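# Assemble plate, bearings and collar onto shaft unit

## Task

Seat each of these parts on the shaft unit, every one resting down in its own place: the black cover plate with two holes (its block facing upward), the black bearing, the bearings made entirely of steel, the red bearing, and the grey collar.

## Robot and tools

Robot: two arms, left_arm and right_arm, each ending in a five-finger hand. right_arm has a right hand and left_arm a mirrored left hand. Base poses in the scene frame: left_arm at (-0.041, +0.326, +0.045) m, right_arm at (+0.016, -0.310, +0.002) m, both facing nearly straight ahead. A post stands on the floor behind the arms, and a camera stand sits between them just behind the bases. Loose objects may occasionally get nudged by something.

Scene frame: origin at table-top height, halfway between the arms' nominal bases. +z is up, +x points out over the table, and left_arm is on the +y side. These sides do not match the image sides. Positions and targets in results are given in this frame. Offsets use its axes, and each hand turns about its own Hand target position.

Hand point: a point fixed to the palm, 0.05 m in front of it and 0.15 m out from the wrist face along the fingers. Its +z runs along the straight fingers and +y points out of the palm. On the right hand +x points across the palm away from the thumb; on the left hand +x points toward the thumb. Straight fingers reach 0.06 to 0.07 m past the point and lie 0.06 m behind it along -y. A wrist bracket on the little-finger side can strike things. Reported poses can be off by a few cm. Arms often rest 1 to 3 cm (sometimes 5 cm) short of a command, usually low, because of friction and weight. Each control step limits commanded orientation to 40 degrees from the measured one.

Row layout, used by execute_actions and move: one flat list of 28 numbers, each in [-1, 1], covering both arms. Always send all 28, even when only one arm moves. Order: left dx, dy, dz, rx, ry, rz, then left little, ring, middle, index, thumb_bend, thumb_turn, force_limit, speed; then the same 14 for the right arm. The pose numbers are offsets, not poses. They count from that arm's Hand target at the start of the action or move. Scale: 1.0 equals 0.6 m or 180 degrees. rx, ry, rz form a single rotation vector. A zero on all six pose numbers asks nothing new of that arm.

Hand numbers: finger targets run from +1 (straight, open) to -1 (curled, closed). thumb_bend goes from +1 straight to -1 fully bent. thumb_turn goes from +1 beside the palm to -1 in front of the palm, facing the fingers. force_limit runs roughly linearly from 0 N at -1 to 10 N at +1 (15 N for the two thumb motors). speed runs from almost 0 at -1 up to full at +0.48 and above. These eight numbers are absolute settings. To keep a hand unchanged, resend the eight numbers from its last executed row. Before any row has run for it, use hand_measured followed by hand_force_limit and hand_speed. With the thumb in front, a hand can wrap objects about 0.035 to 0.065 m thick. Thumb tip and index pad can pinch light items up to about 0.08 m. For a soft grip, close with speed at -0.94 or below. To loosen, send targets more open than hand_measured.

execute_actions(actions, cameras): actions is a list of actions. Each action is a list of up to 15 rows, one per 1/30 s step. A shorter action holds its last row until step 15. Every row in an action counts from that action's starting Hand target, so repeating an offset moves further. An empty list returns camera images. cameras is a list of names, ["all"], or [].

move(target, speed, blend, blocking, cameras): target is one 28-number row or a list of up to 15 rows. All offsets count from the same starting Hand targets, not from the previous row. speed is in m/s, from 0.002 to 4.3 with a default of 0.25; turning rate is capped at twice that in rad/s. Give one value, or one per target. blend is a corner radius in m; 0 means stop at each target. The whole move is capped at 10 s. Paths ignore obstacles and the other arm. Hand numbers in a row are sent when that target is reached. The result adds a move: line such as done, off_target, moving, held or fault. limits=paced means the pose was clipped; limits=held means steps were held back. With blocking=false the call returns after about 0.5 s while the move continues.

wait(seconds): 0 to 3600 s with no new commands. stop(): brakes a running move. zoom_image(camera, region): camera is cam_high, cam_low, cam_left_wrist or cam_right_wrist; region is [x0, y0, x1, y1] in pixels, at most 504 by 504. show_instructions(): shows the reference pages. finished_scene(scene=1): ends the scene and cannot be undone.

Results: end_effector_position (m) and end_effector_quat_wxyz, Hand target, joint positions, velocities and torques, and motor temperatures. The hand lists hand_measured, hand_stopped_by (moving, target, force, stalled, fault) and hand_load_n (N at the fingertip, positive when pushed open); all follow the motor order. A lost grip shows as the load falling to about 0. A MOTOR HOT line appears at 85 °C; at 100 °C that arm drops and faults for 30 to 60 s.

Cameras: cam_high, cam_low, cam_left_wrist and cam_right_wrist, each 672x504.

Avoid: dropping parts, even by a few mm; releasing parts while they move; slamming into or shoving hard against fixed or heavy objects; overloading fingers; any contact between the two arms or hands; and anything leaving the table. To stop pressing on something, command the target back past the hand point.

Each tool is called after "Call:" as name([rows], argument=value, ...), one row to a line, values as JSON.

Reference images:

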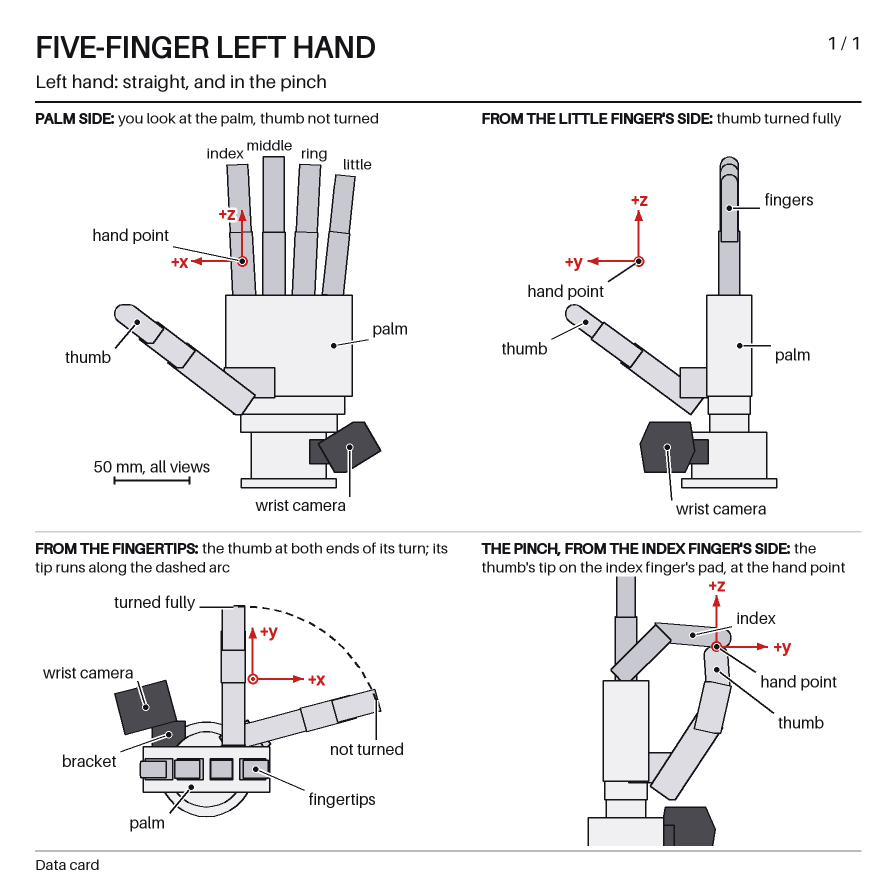

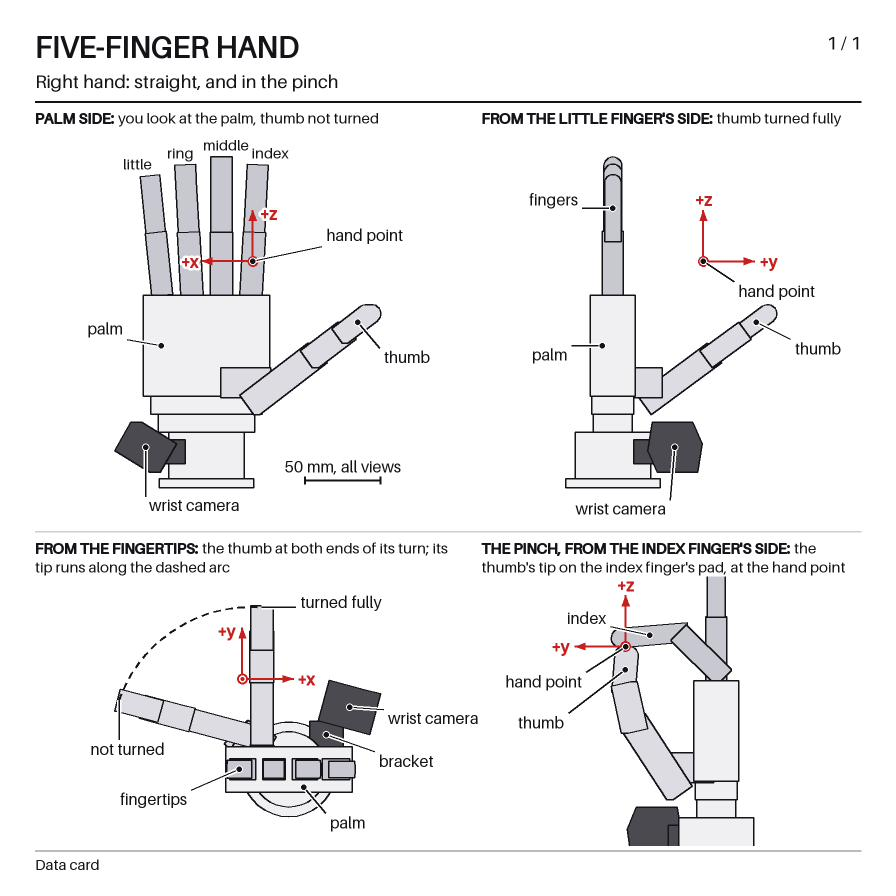

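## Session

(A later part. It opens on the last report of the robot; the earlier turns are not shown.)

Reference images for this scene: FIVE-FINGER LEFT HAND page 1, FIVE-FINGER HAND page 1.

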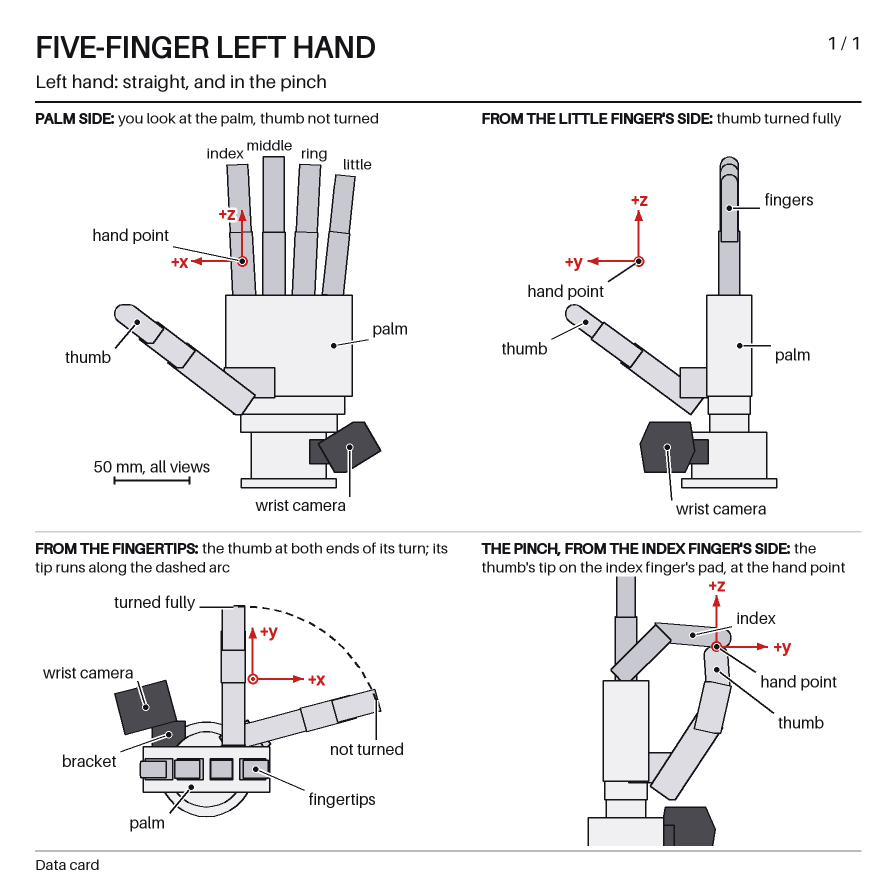

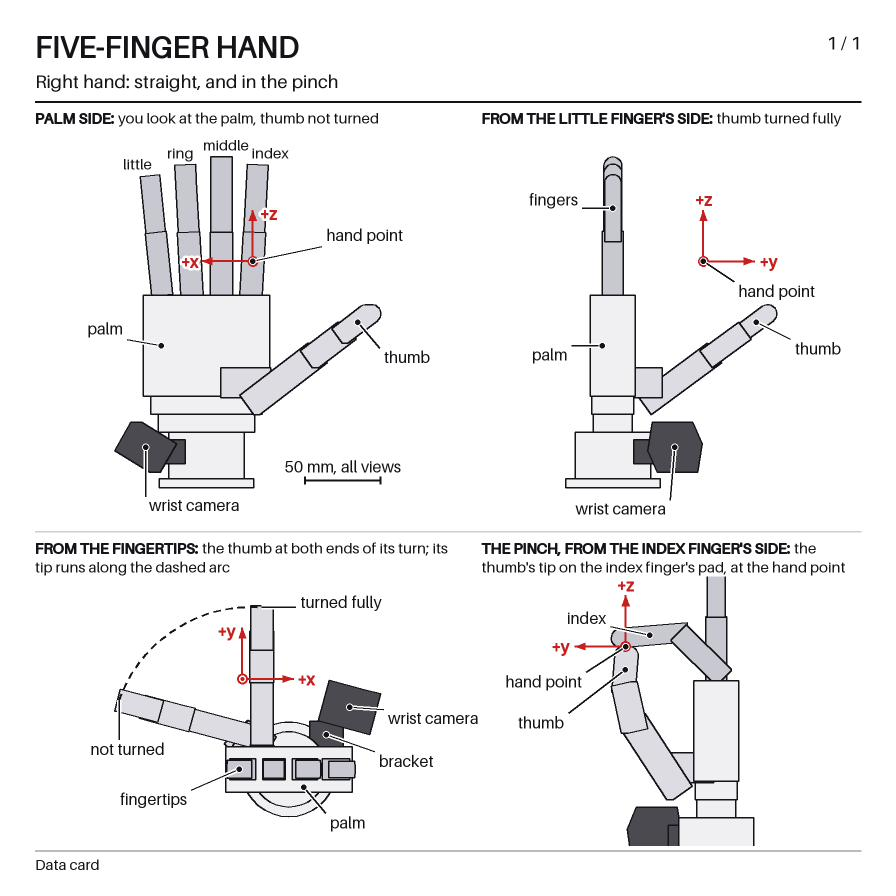

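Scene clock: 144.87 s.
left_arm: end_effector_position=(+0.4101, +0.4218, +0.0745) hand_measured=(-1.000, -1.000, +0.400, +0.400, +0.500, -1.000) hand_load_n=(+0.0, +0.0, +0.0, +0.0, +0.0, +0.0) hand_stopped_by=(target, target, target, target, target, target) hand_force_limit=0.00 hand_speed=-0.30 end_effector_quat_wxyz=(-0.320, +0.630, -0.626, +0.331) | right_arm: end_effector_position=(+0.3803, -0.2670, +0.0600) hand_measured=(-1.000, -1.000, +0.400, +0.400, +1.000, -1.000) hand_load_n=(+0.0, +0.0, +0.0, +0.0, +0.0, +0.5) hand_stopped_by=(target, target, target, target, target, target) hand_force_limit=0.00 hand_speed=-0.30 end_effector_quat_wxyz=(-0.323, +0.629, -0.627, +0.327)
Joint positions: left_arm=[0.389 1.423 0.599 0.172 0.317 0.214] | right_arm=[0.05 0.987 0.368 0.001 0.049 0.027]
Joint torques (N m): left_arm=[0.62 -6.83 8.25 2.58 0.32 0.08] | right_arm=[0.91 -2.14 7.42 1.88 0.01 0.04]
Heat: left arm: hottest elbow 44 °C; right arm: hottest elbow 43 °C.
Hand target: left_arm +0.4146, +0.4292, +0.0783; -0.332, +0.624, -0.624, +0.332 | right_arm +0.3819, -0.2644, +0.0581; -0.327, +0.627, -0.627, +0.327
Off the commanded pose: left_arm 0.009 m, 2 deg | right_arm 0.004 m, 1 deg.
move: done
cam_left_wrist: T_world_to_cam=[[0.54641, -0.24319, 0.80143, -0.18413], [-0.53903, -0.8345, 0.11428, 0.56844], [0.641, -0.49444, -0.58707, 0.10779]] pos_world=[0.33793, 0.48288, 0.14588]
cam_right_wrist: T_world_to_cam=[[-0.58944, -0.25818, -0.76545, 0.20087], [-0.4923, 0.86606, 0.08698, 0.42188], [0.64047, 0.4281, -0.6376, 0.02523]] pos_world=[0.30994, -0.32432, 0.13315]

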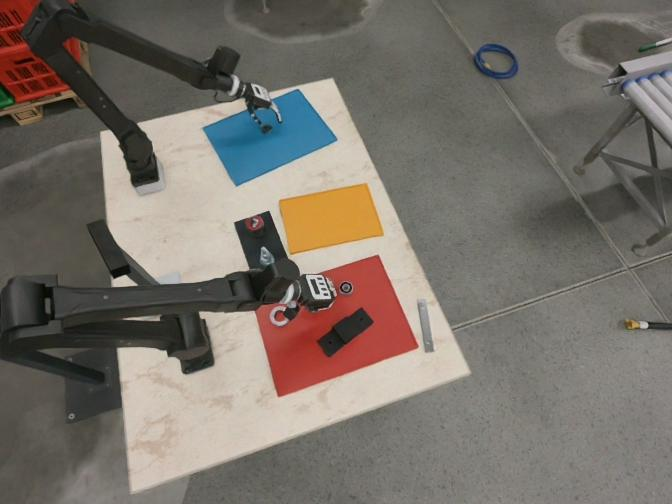

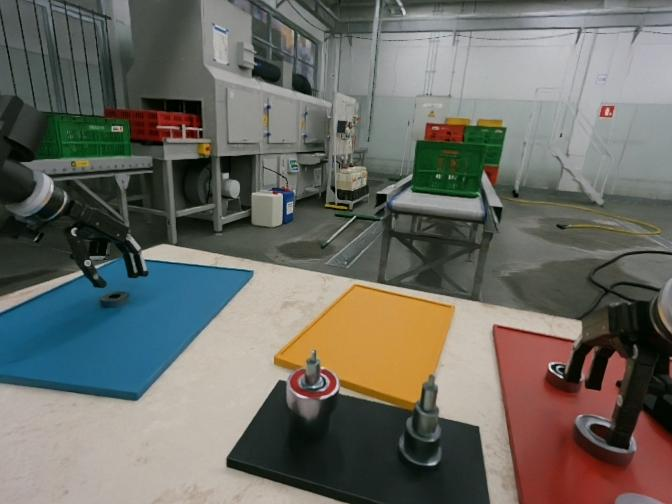

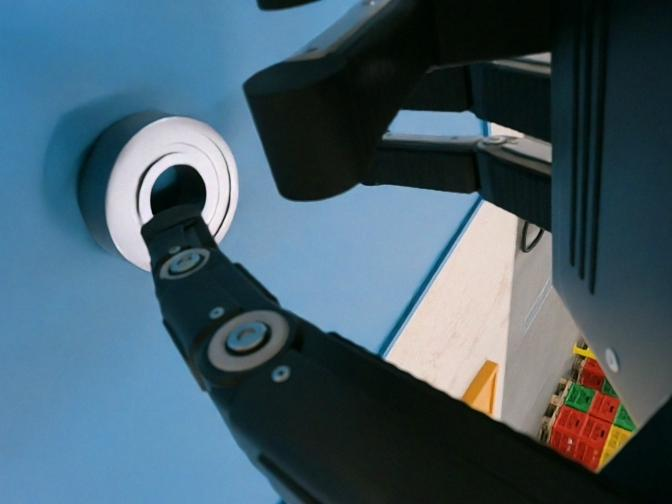

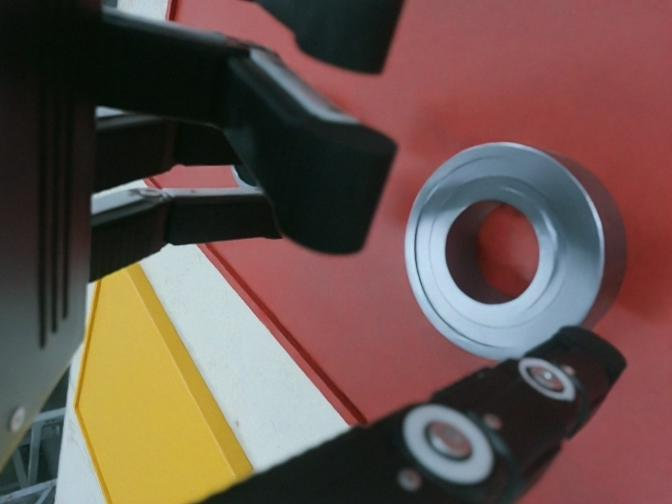

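Call:
move(target=[-0.028, -0.004, -0.02, 0,0,0, -1,-1,0.4,0.4,0.5,-1,0,-0.3, 0.003,-0.002,-0.045,0,0,0, -1,-1,0.4,0.4,1,-1,0,-0.3], cameras=["all"], speed=0.06)

Call:
zoom_image(camera="cam_low", region=[50, 190, 170, 320])

Call:
zoom_image(camera="cam_high", region=[230, 80, 290, 140])

Call:
zoom_image(camera="cam_low", region=[532, 350, 672, 490])

Scene clock: 147.37 s.
left_arm: end_effector_position=(+0.3973, +0.4207, +0.0636) hand_measured=(-1.000, -1.000, +0.400, +0.400, +0.500, -1.000) hand_load_n=(+0.0, +0.0, +0.0, +0.0, +0.0, +0.0) hand_stopped_by=(target, target, target, target, target, target) hand_force_limit=0.00 hand_speed=-0.30 end_effector_quat_wxyz=(-0.321, +0.629, -0.626, +0.332) | right_arm: end_effector_position=(+0.3844, -0.2667, +0.0352) hand_measured=(-1.000, -1.000, +0.400, +0.400, +1.000, -1.000) hand_load_n=(+0.0, +0.0, -0.5, +0.0, +0.0, +0.0) hand_stopped_by=(target, target, target, target, target, target) hand_force_limit=0.00 hand_speed=-0.30 end_effector_quat_wxyz=(-0.324, +0.628, -0.626, +0.328)
Joint positions: left_arm=[0.4 1.423 0.555 0.216 0.327 0.222] | right_arm=[0.05 1.083 0.333 0.138 0.049 0.027]
Joint torques (N m): left_arm=[1.32 -7.59 7.13 2.48 0.28 0.07] | right_arm=[0.5 -2.55 6.48 1.91 -0.16 0.01]
Heat: left arm: hottest elbow 43 °C; right arm: hottest elbow 43 °C.
Hand target: left_arm +0.3979, +0.4269, +0.0664; -0.332, +0.624, -0.624, +0.332 | right_arm +0.3838, -0.2655, +0.0312; -0.327, +0.627, -0.627, +0.327
Off the commanded pose: left_arm 0.007 m, 1 deg | right_arm 0.004 m, 0 deg.
move: done
cam_left_wrist: T_world_to_cam=[[0.54409, -0.24422, 0.8027, -0.16743], [-0.54, -0.83415, 0.11223, 0.56234], [0.64216, -0.49452, -0.58573, 0.10858]] pos_world=[0.32503, 0.48188, 0.13488]
cam_right_wrist: T_world_to_cam=[[-0.58536, -0.25762, -0.76876, 0.18301], [-0.49258, 0.86612, 0.08483, 0.42601], [0.64399, 0.42833, -0.63389, 0.00534]] pos_world=[0.31353, -0.32412, 0.10794]

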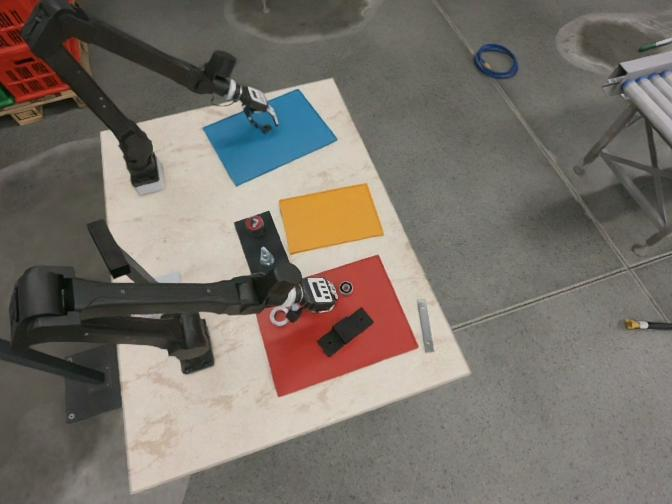

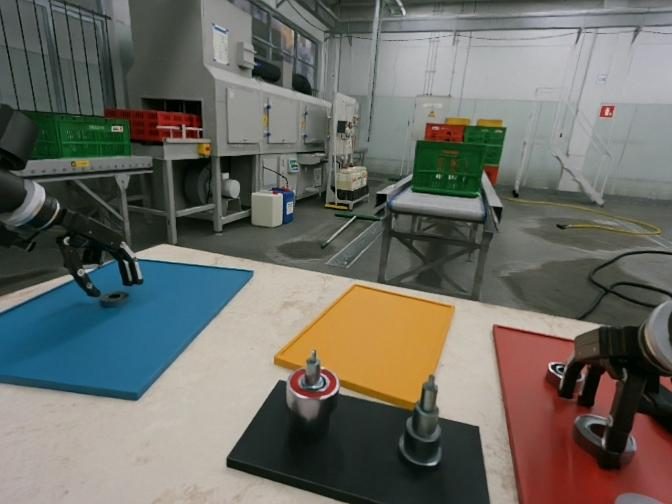

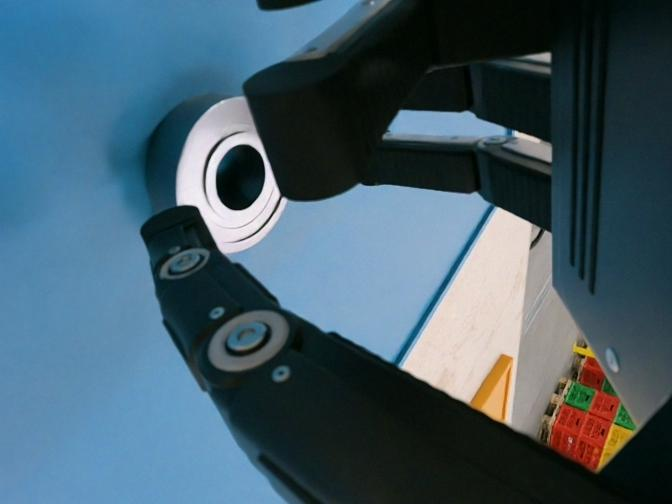

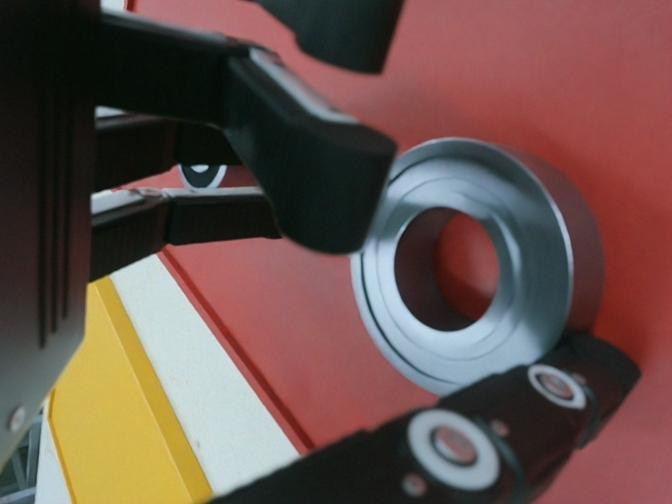

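Scaled by 3.877.

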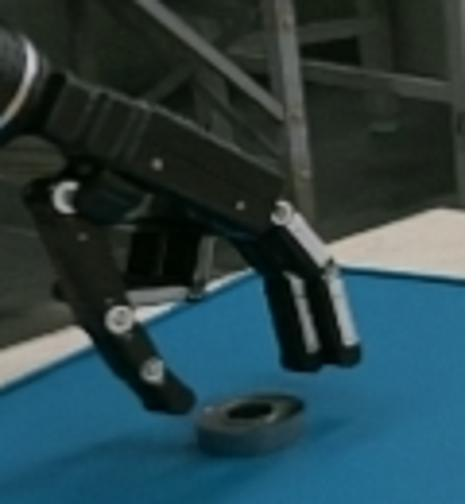

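Scaled by 8.400.

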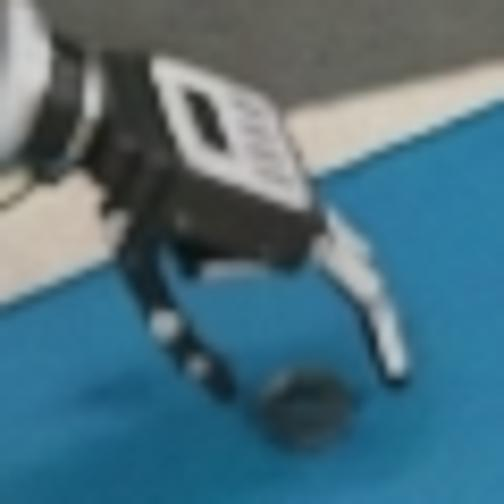

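Scaled by 3.600.

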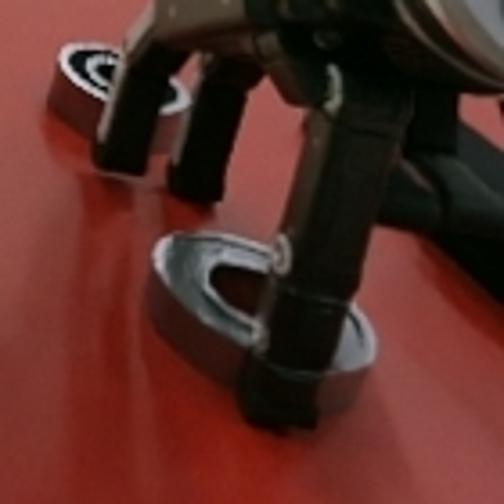

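Call:
move(target=[-0.003, 0.005, -0.035, 0,0,0, -1,-1,0.4,0.4,0.5,-1,0,-0.3, -0.01,0.0,-0.0,0,0,0, -1,-1,0.4,0.4,1,-1,0,-0.3], cameras=["all"], speed=0.06)

Call:
zoom_image(camera="cam_low", region=[50, 190, 170, 320])

Call:
zoom_image(camera="cam_low", region=[532, 350, 672, 490])

Scene clock: 150.20 s.
left_arm: end_effector_position=(+0.3982, +0.4254, +0.0491) hand_measured=(-1.000, -1.000, +0.400, +0.400, +0.500, -1.000) hand_load_n=(+0.0, +0.0, +0.0, +0.0, +0.0, +0.0) hand_stopped_by=(target, target, target, target, target, target) hand_force_limit=0.00 hand_speed=-0.30 end_effector_quat_wxyz=(-0.328, +0.625, -0.624, +0.335) | right_arm: end_effector_position=(+0.3817, -0.2669, +0.0341) hand_measured=(-1.000, -1.000, +0.400, +0.400, +1.000, -1.000) hand_load_n=(+0.0, +0.0, +0.0, +0.0, +0.0, +0.0) hand_stopped_by=(target, target, target, target, target, target) hand_force_limit=0.00 hand_speed=-0.30 end_effector_quat_wxyz=(-0.325, +0.628, -0.626, +0.329)
Joint positions: left_arm=[0.412 1.474 0.538 0.3 0.337 0.228] | right_arm=[0.05 1.076 0.324 0.142 0.049 0.027]
Joint torques (N m): left_arm=[0.91 -7.18 6.23 2.5 0.27 0.06] | right_arm=[0.62 -3.72 6.11 1.43 -0.11 0.02]
Heat: left arm: hottest elbow 43 °C; right arm: hottest elbow 42 °C.
Hand target: left_arm +0.3960, +0.4297, +0.0453; -0.332, +0.624, -0.625, +0.332 | right_arm +0.3778, -0.2655, +0.0311; -0.327, +0.627, -0.627, +0.327
Off the commanded pose: left_arm 0.006 m, 1 deg | right_arm 0.005 m, 0 deg.
move: done
cam_left_wrist: T_world_to_cam=[[0.53103, -0.2484, 0.81012, -0.14861], [-0.54116, -0.83511, 0.09866, 0.56991], [0.65204, -0.4908, -0.5779, 0.09587]] pos_world=[0.32482, 0.48608, 0.11957]
cam_right_wrist: T_world_to_cam=[[-0.58418, -0.25753, -0.76969, 0.18011], [-0.49272, 0.86611, 0.08418, 0.42493], [0.64495, 0.42841, -0.63285, 0.00598]] pos_world=[0.31073, -0.32422, 0.10664]

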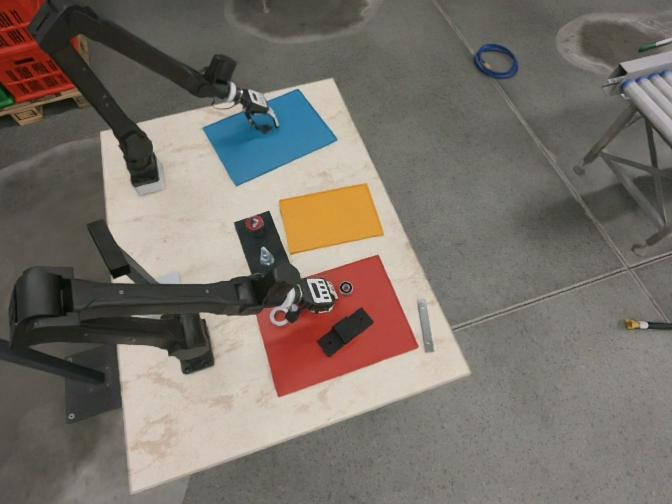

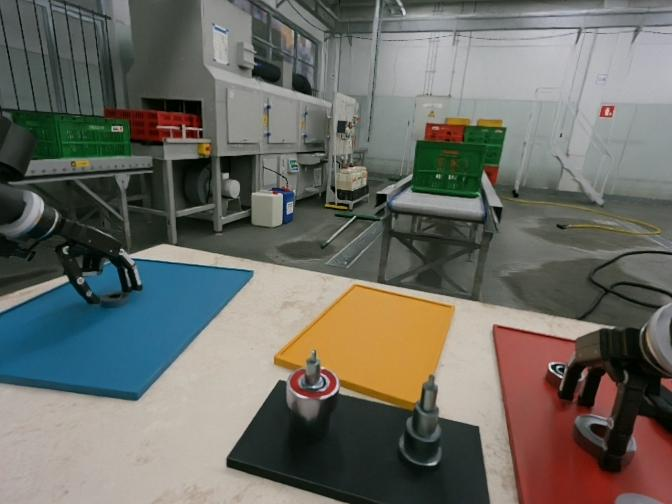

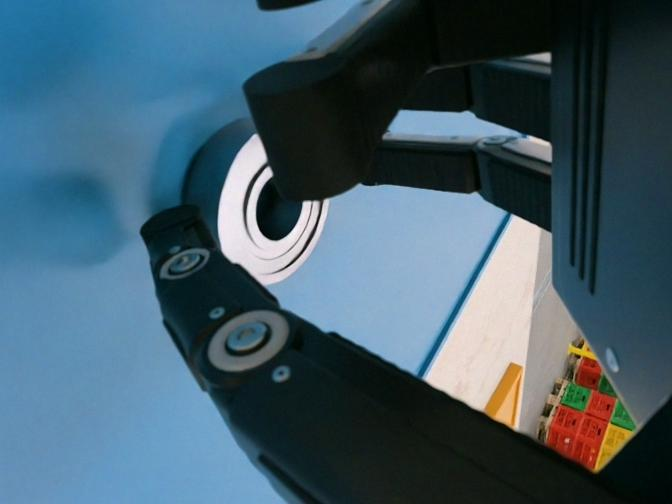

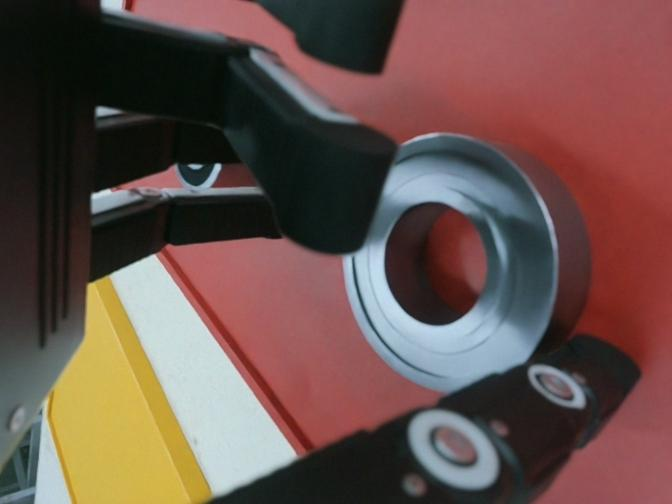

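Scaled by 3.877.

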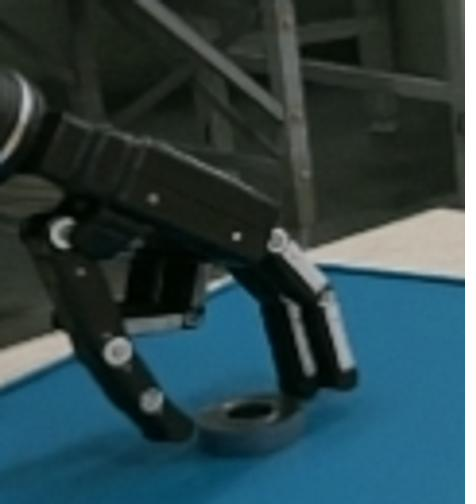

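Scaled by 3.600.

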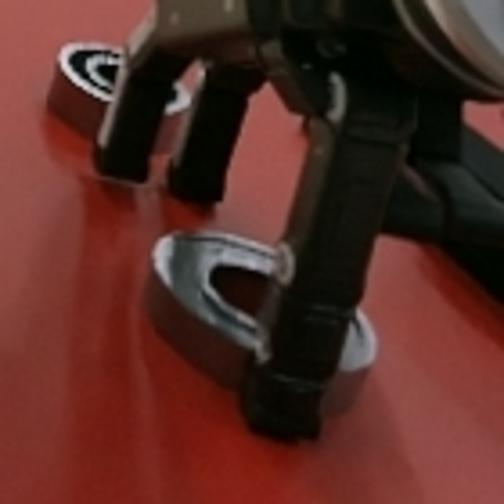

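Call:
move(target=[-0.004, -0.001, -0.025, 0,0,0, -1,-1,0.4,0.4,0.5,-1,0,-0.3, -0.001,0.0,-0.018,0,0,0, -1,-1,0.4,0.4,1,-1,0,-0.3], cameras=["all"], speed=0.06)

Call:
zoom_image(camera="cam_low", region=[50, 190, 170, 320])

Call:
zoom_image(camera="cam_low", region=[532, 350, 672, 490])

Scene clock: 151.60 s.
left_arm: end_effector_position=(+0.4035, +0.4271, +0.0463) hand_measured=(-1.000, -1.000, +0.400, +0.400, +0.500, -1.000) hand_load_n=(+0.0, +0.0, -1.5, -0.5, +0.0, +0.0) hand_stopped_by=(target, target, target, target, target, target) hand_force_limit=0.00 hand_speed=-0.30 end_effector_quat_wxyz=(-0.341, +0.617, -0.621, +0.343) | right_arm: end_effector_position=(+0.3838, -0.2665, +0.0341) hand_measured=(-1.000, -1.000, +0.400, +0.400, +1.000, -1.000) hand_load_n=(+0.0, +0.0, +0.0, +0.0, +0.5, +0.0) hand_stopped_by=(target, target, target, target, target, target) hand_force_limit=0.00 hand_speed=-0.30 end_effector_quat_wxyz=(-0.334, +0.622, -0.624, +0.335)
Joint positions: left_arm=[0.413 1.5 0.528 0.371 0.343 0.228] | right_arm=[0.05 1.083 0.31 0.187 0.049 0.032]
Joint torques (N m): left_arm=[1.03 -6.07 5.46 1.77 0.09 0.06] | right_arm=[0.5 -1.49 5.78 1.7 -0.11 -0.03]
Heat: left arm: hottest elbow 43 °C; right arm: hottest elbow 42 °C.
Hand target: left_arm +0.3937, +0.4292, +0.0304; -0.332, +0.624, -0.625, +0.332 | right_arm +0.3772, -0.2656, +0.0204; -0.327, +0.627, -0.627, +0.327
Off the commanded pose: left_arm 0.019 m, 2 deg | right_arm 0.015 m, 1 deg.
move: off_target (left_arm, right_arm)
cam_left_wrist: T_world_to_cam=[[0.50274, -0.25889, 0.82476, -0.13342], [-0.54691, -0.83413, 0.07154, 0.57757], [0.66943, -0.48704, -0.56094, 0.08223]] pos_world=[0.32791, 0.48728, 0.11484]
cam_right_wrist: T_world_to_cam=[[-0.56563, -0.2517, -0.78531, 0.17647], [-0.49228, 0.86705, 0.07667, 0.42598], [0.66161, 0.42996, -0.61434, -0.00211]] pos_world=[0.31091, -0.32402, 0.10463]

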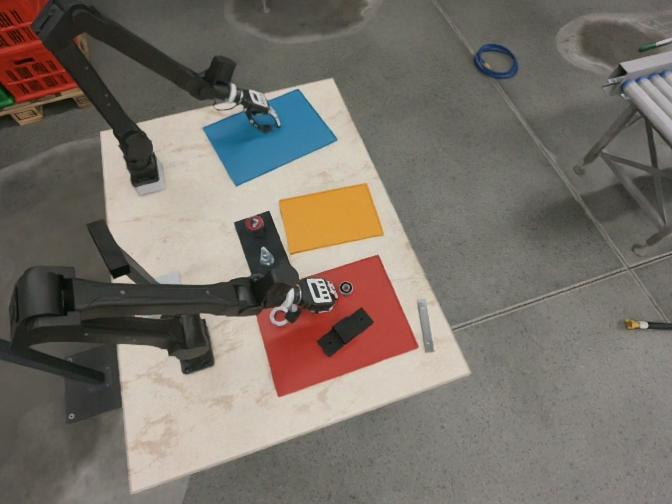

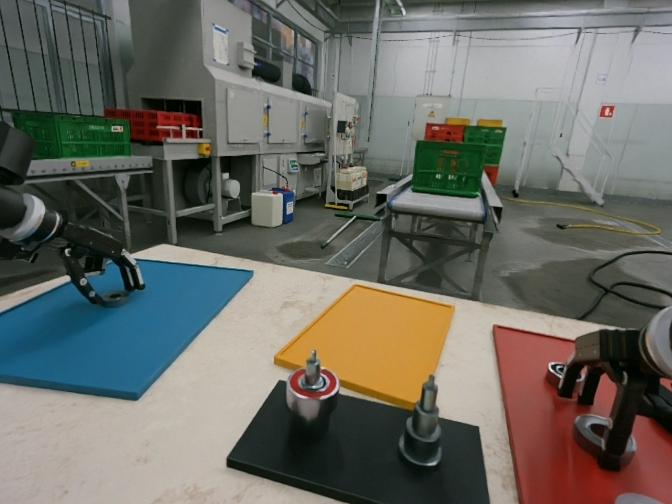

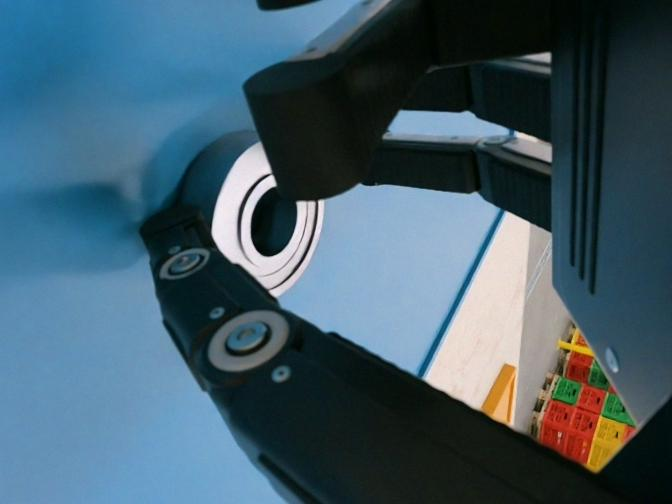

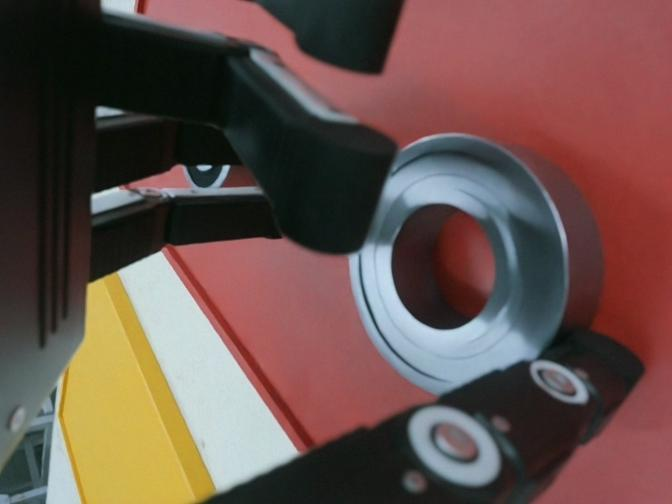

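Scaled by 3.877.

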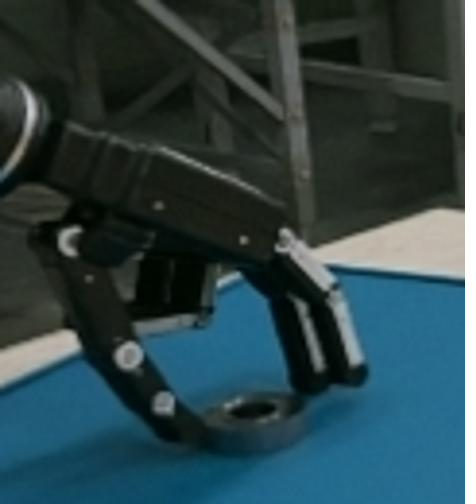

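Scaled by 3.600.

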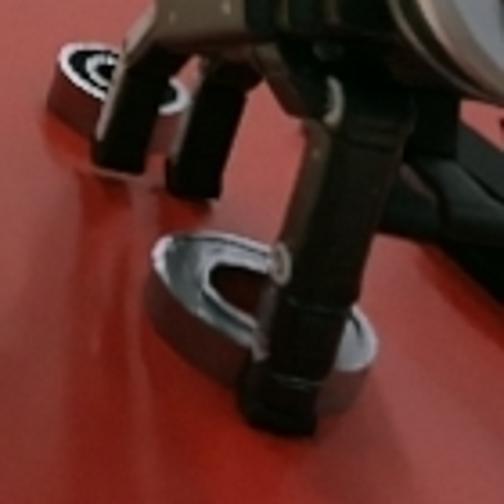

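Call:
move([
  [-0.006, 0.0, 0.02, 0,0,0, -1,-1,0.4,0.4,0.5,-1,0,-0.3, 0.0,0.0,0.014,0,0,0, -1,-1,0.4,0.4,1,-1,0,-0.3],
  [-0.006, 0.0, 0.02, 0,0,0, -1,-1,0.16,0.16,0.5,-1,0.2,-0.85, 0.0,0.0,0.014,0,0,0, -1,-1,-0.03,-0.03,1,-1,0.2,-0.85],
], cameras=["all"], speed=0.04)

Call:
zoom_image(camera="cam_low", region=[50, 190, 170, 320])

Call:
zoom_image(camera="cam_low", region=[532, 350, 672, 490])

Scene clock: 154.67 s.
left_arm: end_effector_position=(+0.4006, +0.4265, +0.0488) hand_measured=(-1.000, -1.000, +0.160, +0.160, +0.500, -1.000) hand_load_n=(+0.0, +0.0, +1.5, +0.0, +0.0, +0.0) hand_stopped_by=(target, target, target, target, target, target) hand_force_limit=0.20 hand_speed=-0.85 end_effector_quat_wxyz=(-0.338, +0.618, -0.622, +0.341) | right_arm: end_effector_position=(+0.3827, -0.2665, +0.0343) hand_measured=(-1.000, -1.000, -0.030, -0.030, +1.000, -1.000) hand_load_n=(+0.0, +0.0, +0.0, +0.0, +0.0, +0.0) hand_stopped_by=(target, target, target, target, target, target) hand_force_limit=0.20 hand_speed=-0.85 end_effector_quat_wxyz=(-0.333, +0.623, -0.624, +0.334)
Joint positions: left_arm=[0.415 1.485 0.527 0.347 0.344 0.23] | right_arm=[0.05 1.078 0.31 0.179 0.049 0.032]
Joint torques (N m): left_arm=[1.32 -8.47 5.55 1.05 0.11 0.04] | right_arm=[0.62 -3.19 6.71 0.49 -0.11 -0.02]
Heat: left arm: hottest elbow 43 °C; right arm: hottest elbow 42 °C.
Hand target: left_arm +0.3899, +0.4291, +0.0422; -0.332, +0.624, -0.625, +0.332 | right_arm +0.3772, -0.2656, +0.0287; -0.327, +0.627, -0.627, +0.327
Off the commanded pose: left_arm 0.013 m, 1 deg | right_arm 0.008 m, 1 deg.
move: off_target (left_arm); target 2's new numbers were sent with left_arm's hand 0.011 m and 1 deg from that target
cam_left_wrist: T_world_to_cam=[[0.50902, -0.25718, 0.82144, -0.13725], [-0.54673, -0.83369, 0.07777, 0.57477], [0.66482, -0.48869, -0.56498, 0.08798]] pos_world=[0.32561, 0.48688, 0.11775]
cam_right_wrist: T_world_to_cam=[[-0.56809, -0.25139, -0.78363, 0.17697], [-0.49185, 0.86715, 0.07838, 0.42522], [0.65982, 0.42995, -0.61627, -0.00051]] pos_world=[0.31001, -0.32402, 0.10503]

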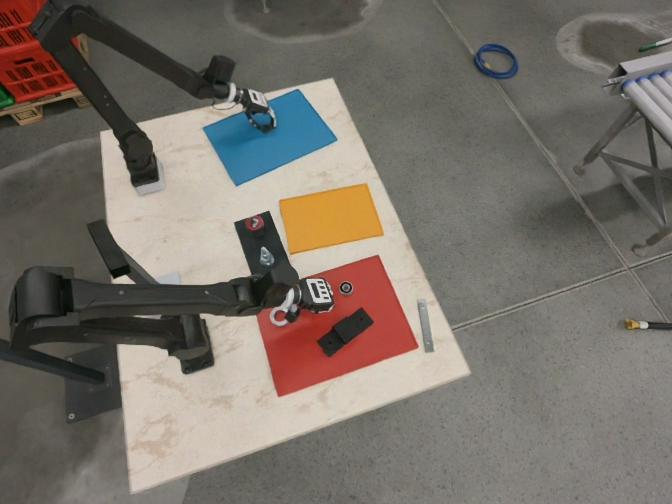

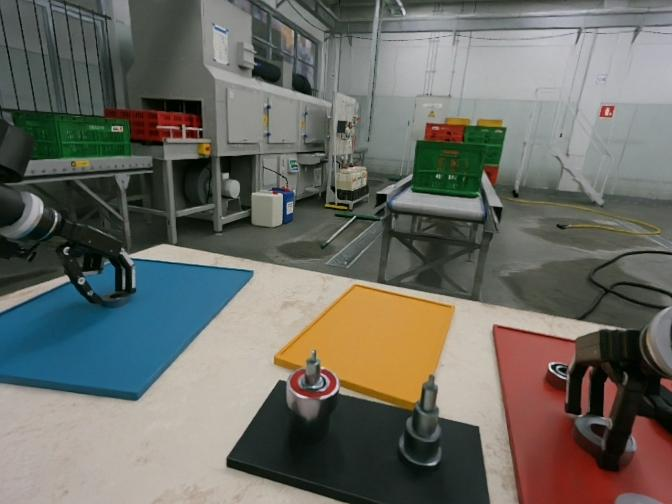

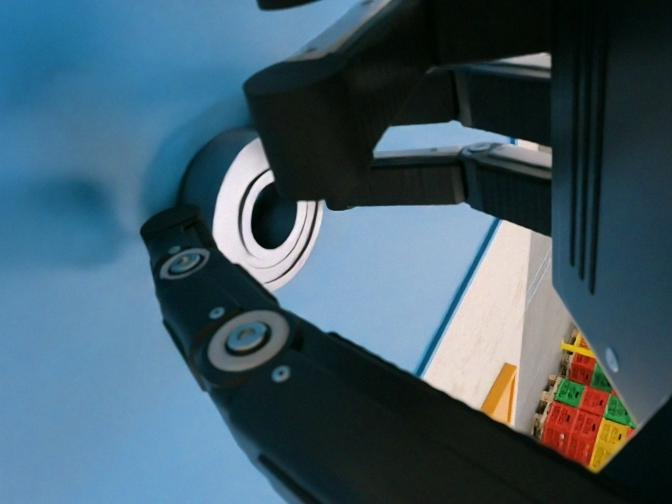

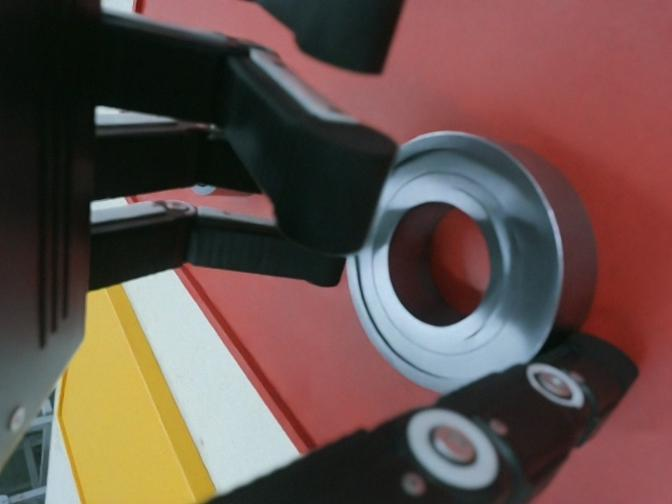

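Scaled by 3.877.

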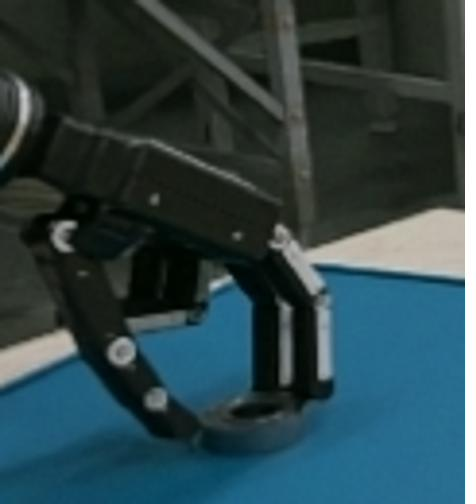

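Scaled by 3.600.

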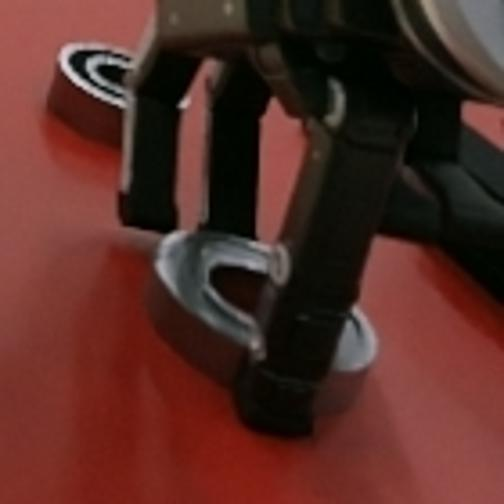

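Call:
zoom_image(camera="cam_low", region=[80, 260, 150, 320])

Call:
zoom_image(camera="cam_low", region=[552, 390, 652, 490])

Call:
zoom_image(camera="cam_high", region=[240, 90, 290, 140])

Scaled by 7.200.

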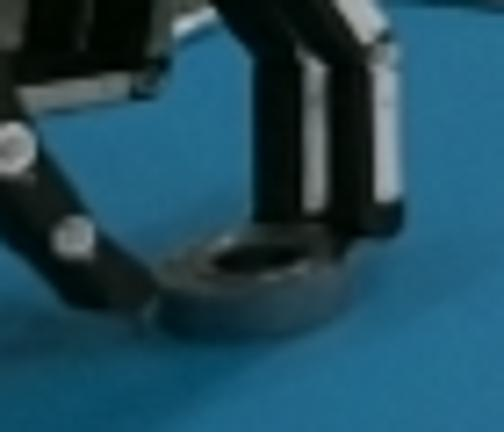

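Scaled by 5.040.

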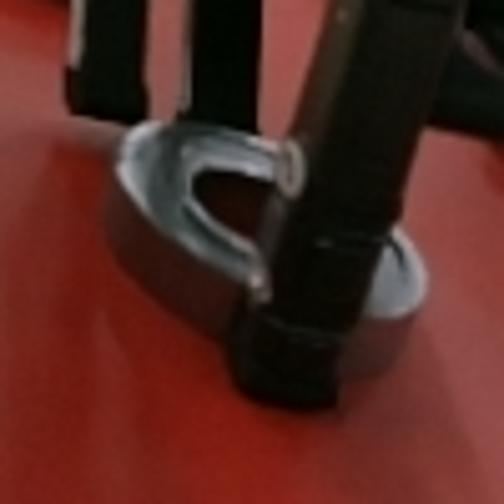

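Scaled by 10.080.

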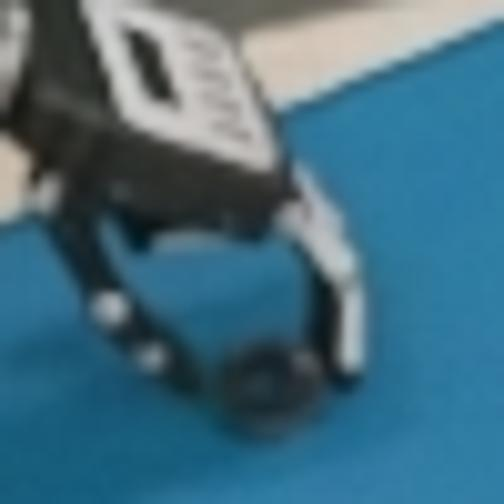

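Call:
move([
  [-0.002, -0.0, 0.0, 0,0,0, -1,-1,0.4,0.4,0.5,-1,0.2,-0.5, 0,0,0,0,0,0, -1,-1,-0.03,-0.03,1,-1,0.2,-0.85],
  [-0.006, -0.001, -0.03, 0,0,0, -1,-1,0.4,0.4,0.5,-1,0.2,-0.5, 0,0,0,0,0,0, -1,-1,-0.03,-0.03,1,-1,0.2,-0.85],
], cameras=["cam_low","cam_left_wrist"], speed=0.04)

Call:
zoom_image(camera="cam_low", region=[80, 260, 150, 320])

Scene clock: 159.60 s.
left_arm: end_effector_position=(+0.3995, +0.4277, +0.0450) hand_measured=(-1.000, -1.000, +0.400, +0.400, +0.500, -1.000) hand_load_n=(+0.0, +0.0, -1.5, +0.0, +0.0, +0.0) hand_stopped_by=(target, target, target, target, target, target) hand_force_limit=0.20 hand_speed=-0.50 end_effector_quat_wxyz=(-0.346, +0.614, -0.619, +0.346) | right_arm: end_effector_position=(+0.3827, -0.2665, +0.0343) hand_measured=(-1.000, -1.000, -0.030, -0.030, +1.000, -1.000) hand_load_n=(+0.0, +0.0, +0.0, +0.0, +0.0, +0.0) hand_stopped_by=(target, target, target, target, target, target) hand_force_limit=0.20 hand_speed=-0.85 end_effector_quat_wxyz=(-0.333, +0.623, -0.624, +0.334)
Joint positions: left_arm=[0.421 1.5 0.509 0.403 0.35 0.23] | right_arm=[0.05 1.078 0.31 0.179 0.049 0.032]
Joint torques (N m): left_arm=[1.03 -5.07 4.98 1.68 -0.02 0.08] | right_arm=[0.56 -3.25 6.69 0.47 -0.11 -0.02]
Heat: left arm: hottest elbow 42 °C; right arm: hottest elbow 41 °C.
Hand target: left_arm +0.3866, +0.4286, +0.0244; -0.332, +0.624, -0.624, +0.332 | right_arm +0.3772, -0.2656, +0.0287; -0.327, +0.627, -0.627, +0.327
Off the commanded pose: left_arm 0.025 m, 3 deg | right_arm 0.008 m, 1 deg.
move: off_target (left_arm)
cam_left_wrist: T_world_to_cam=[[0.49142, -0.26187, 0.83062, -0.12458], [-0.54794, -0.83428, 0.06115, 0.57696], [0.67696, -0.48518, -0.55347, 0.08029]] pos_world=[0.323, 0.48768, 0.11263]

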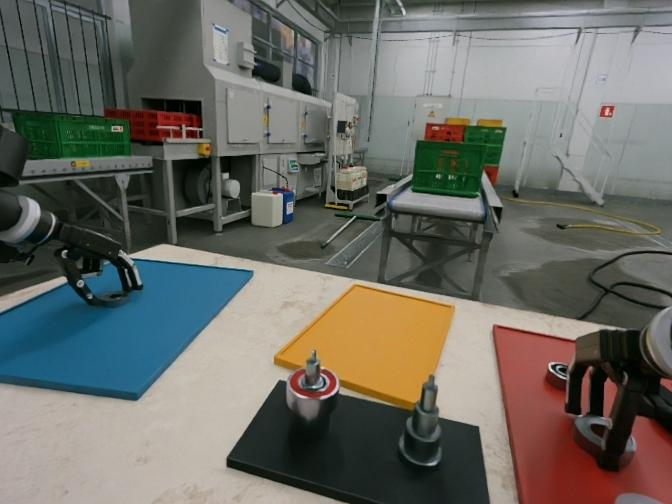

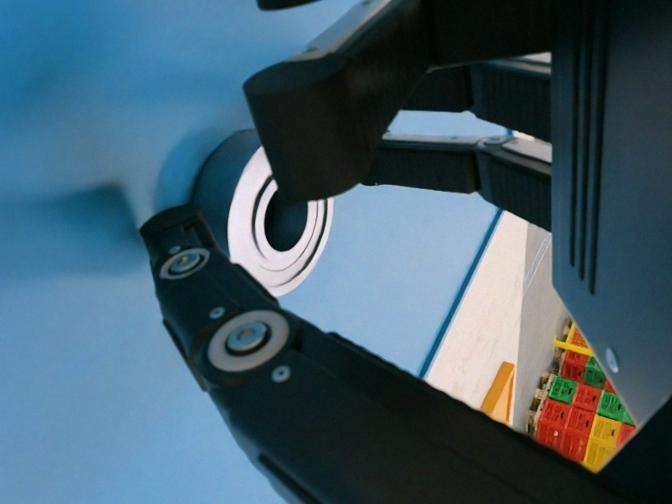

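Scaled by 7.200.

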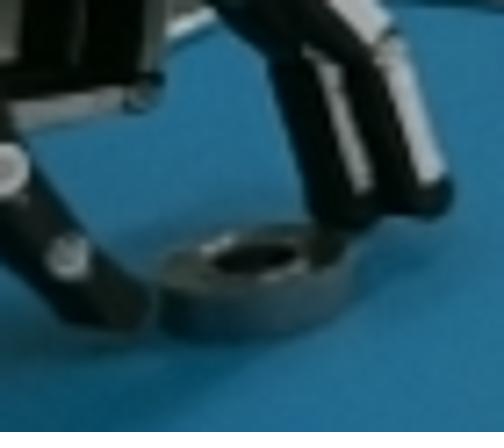

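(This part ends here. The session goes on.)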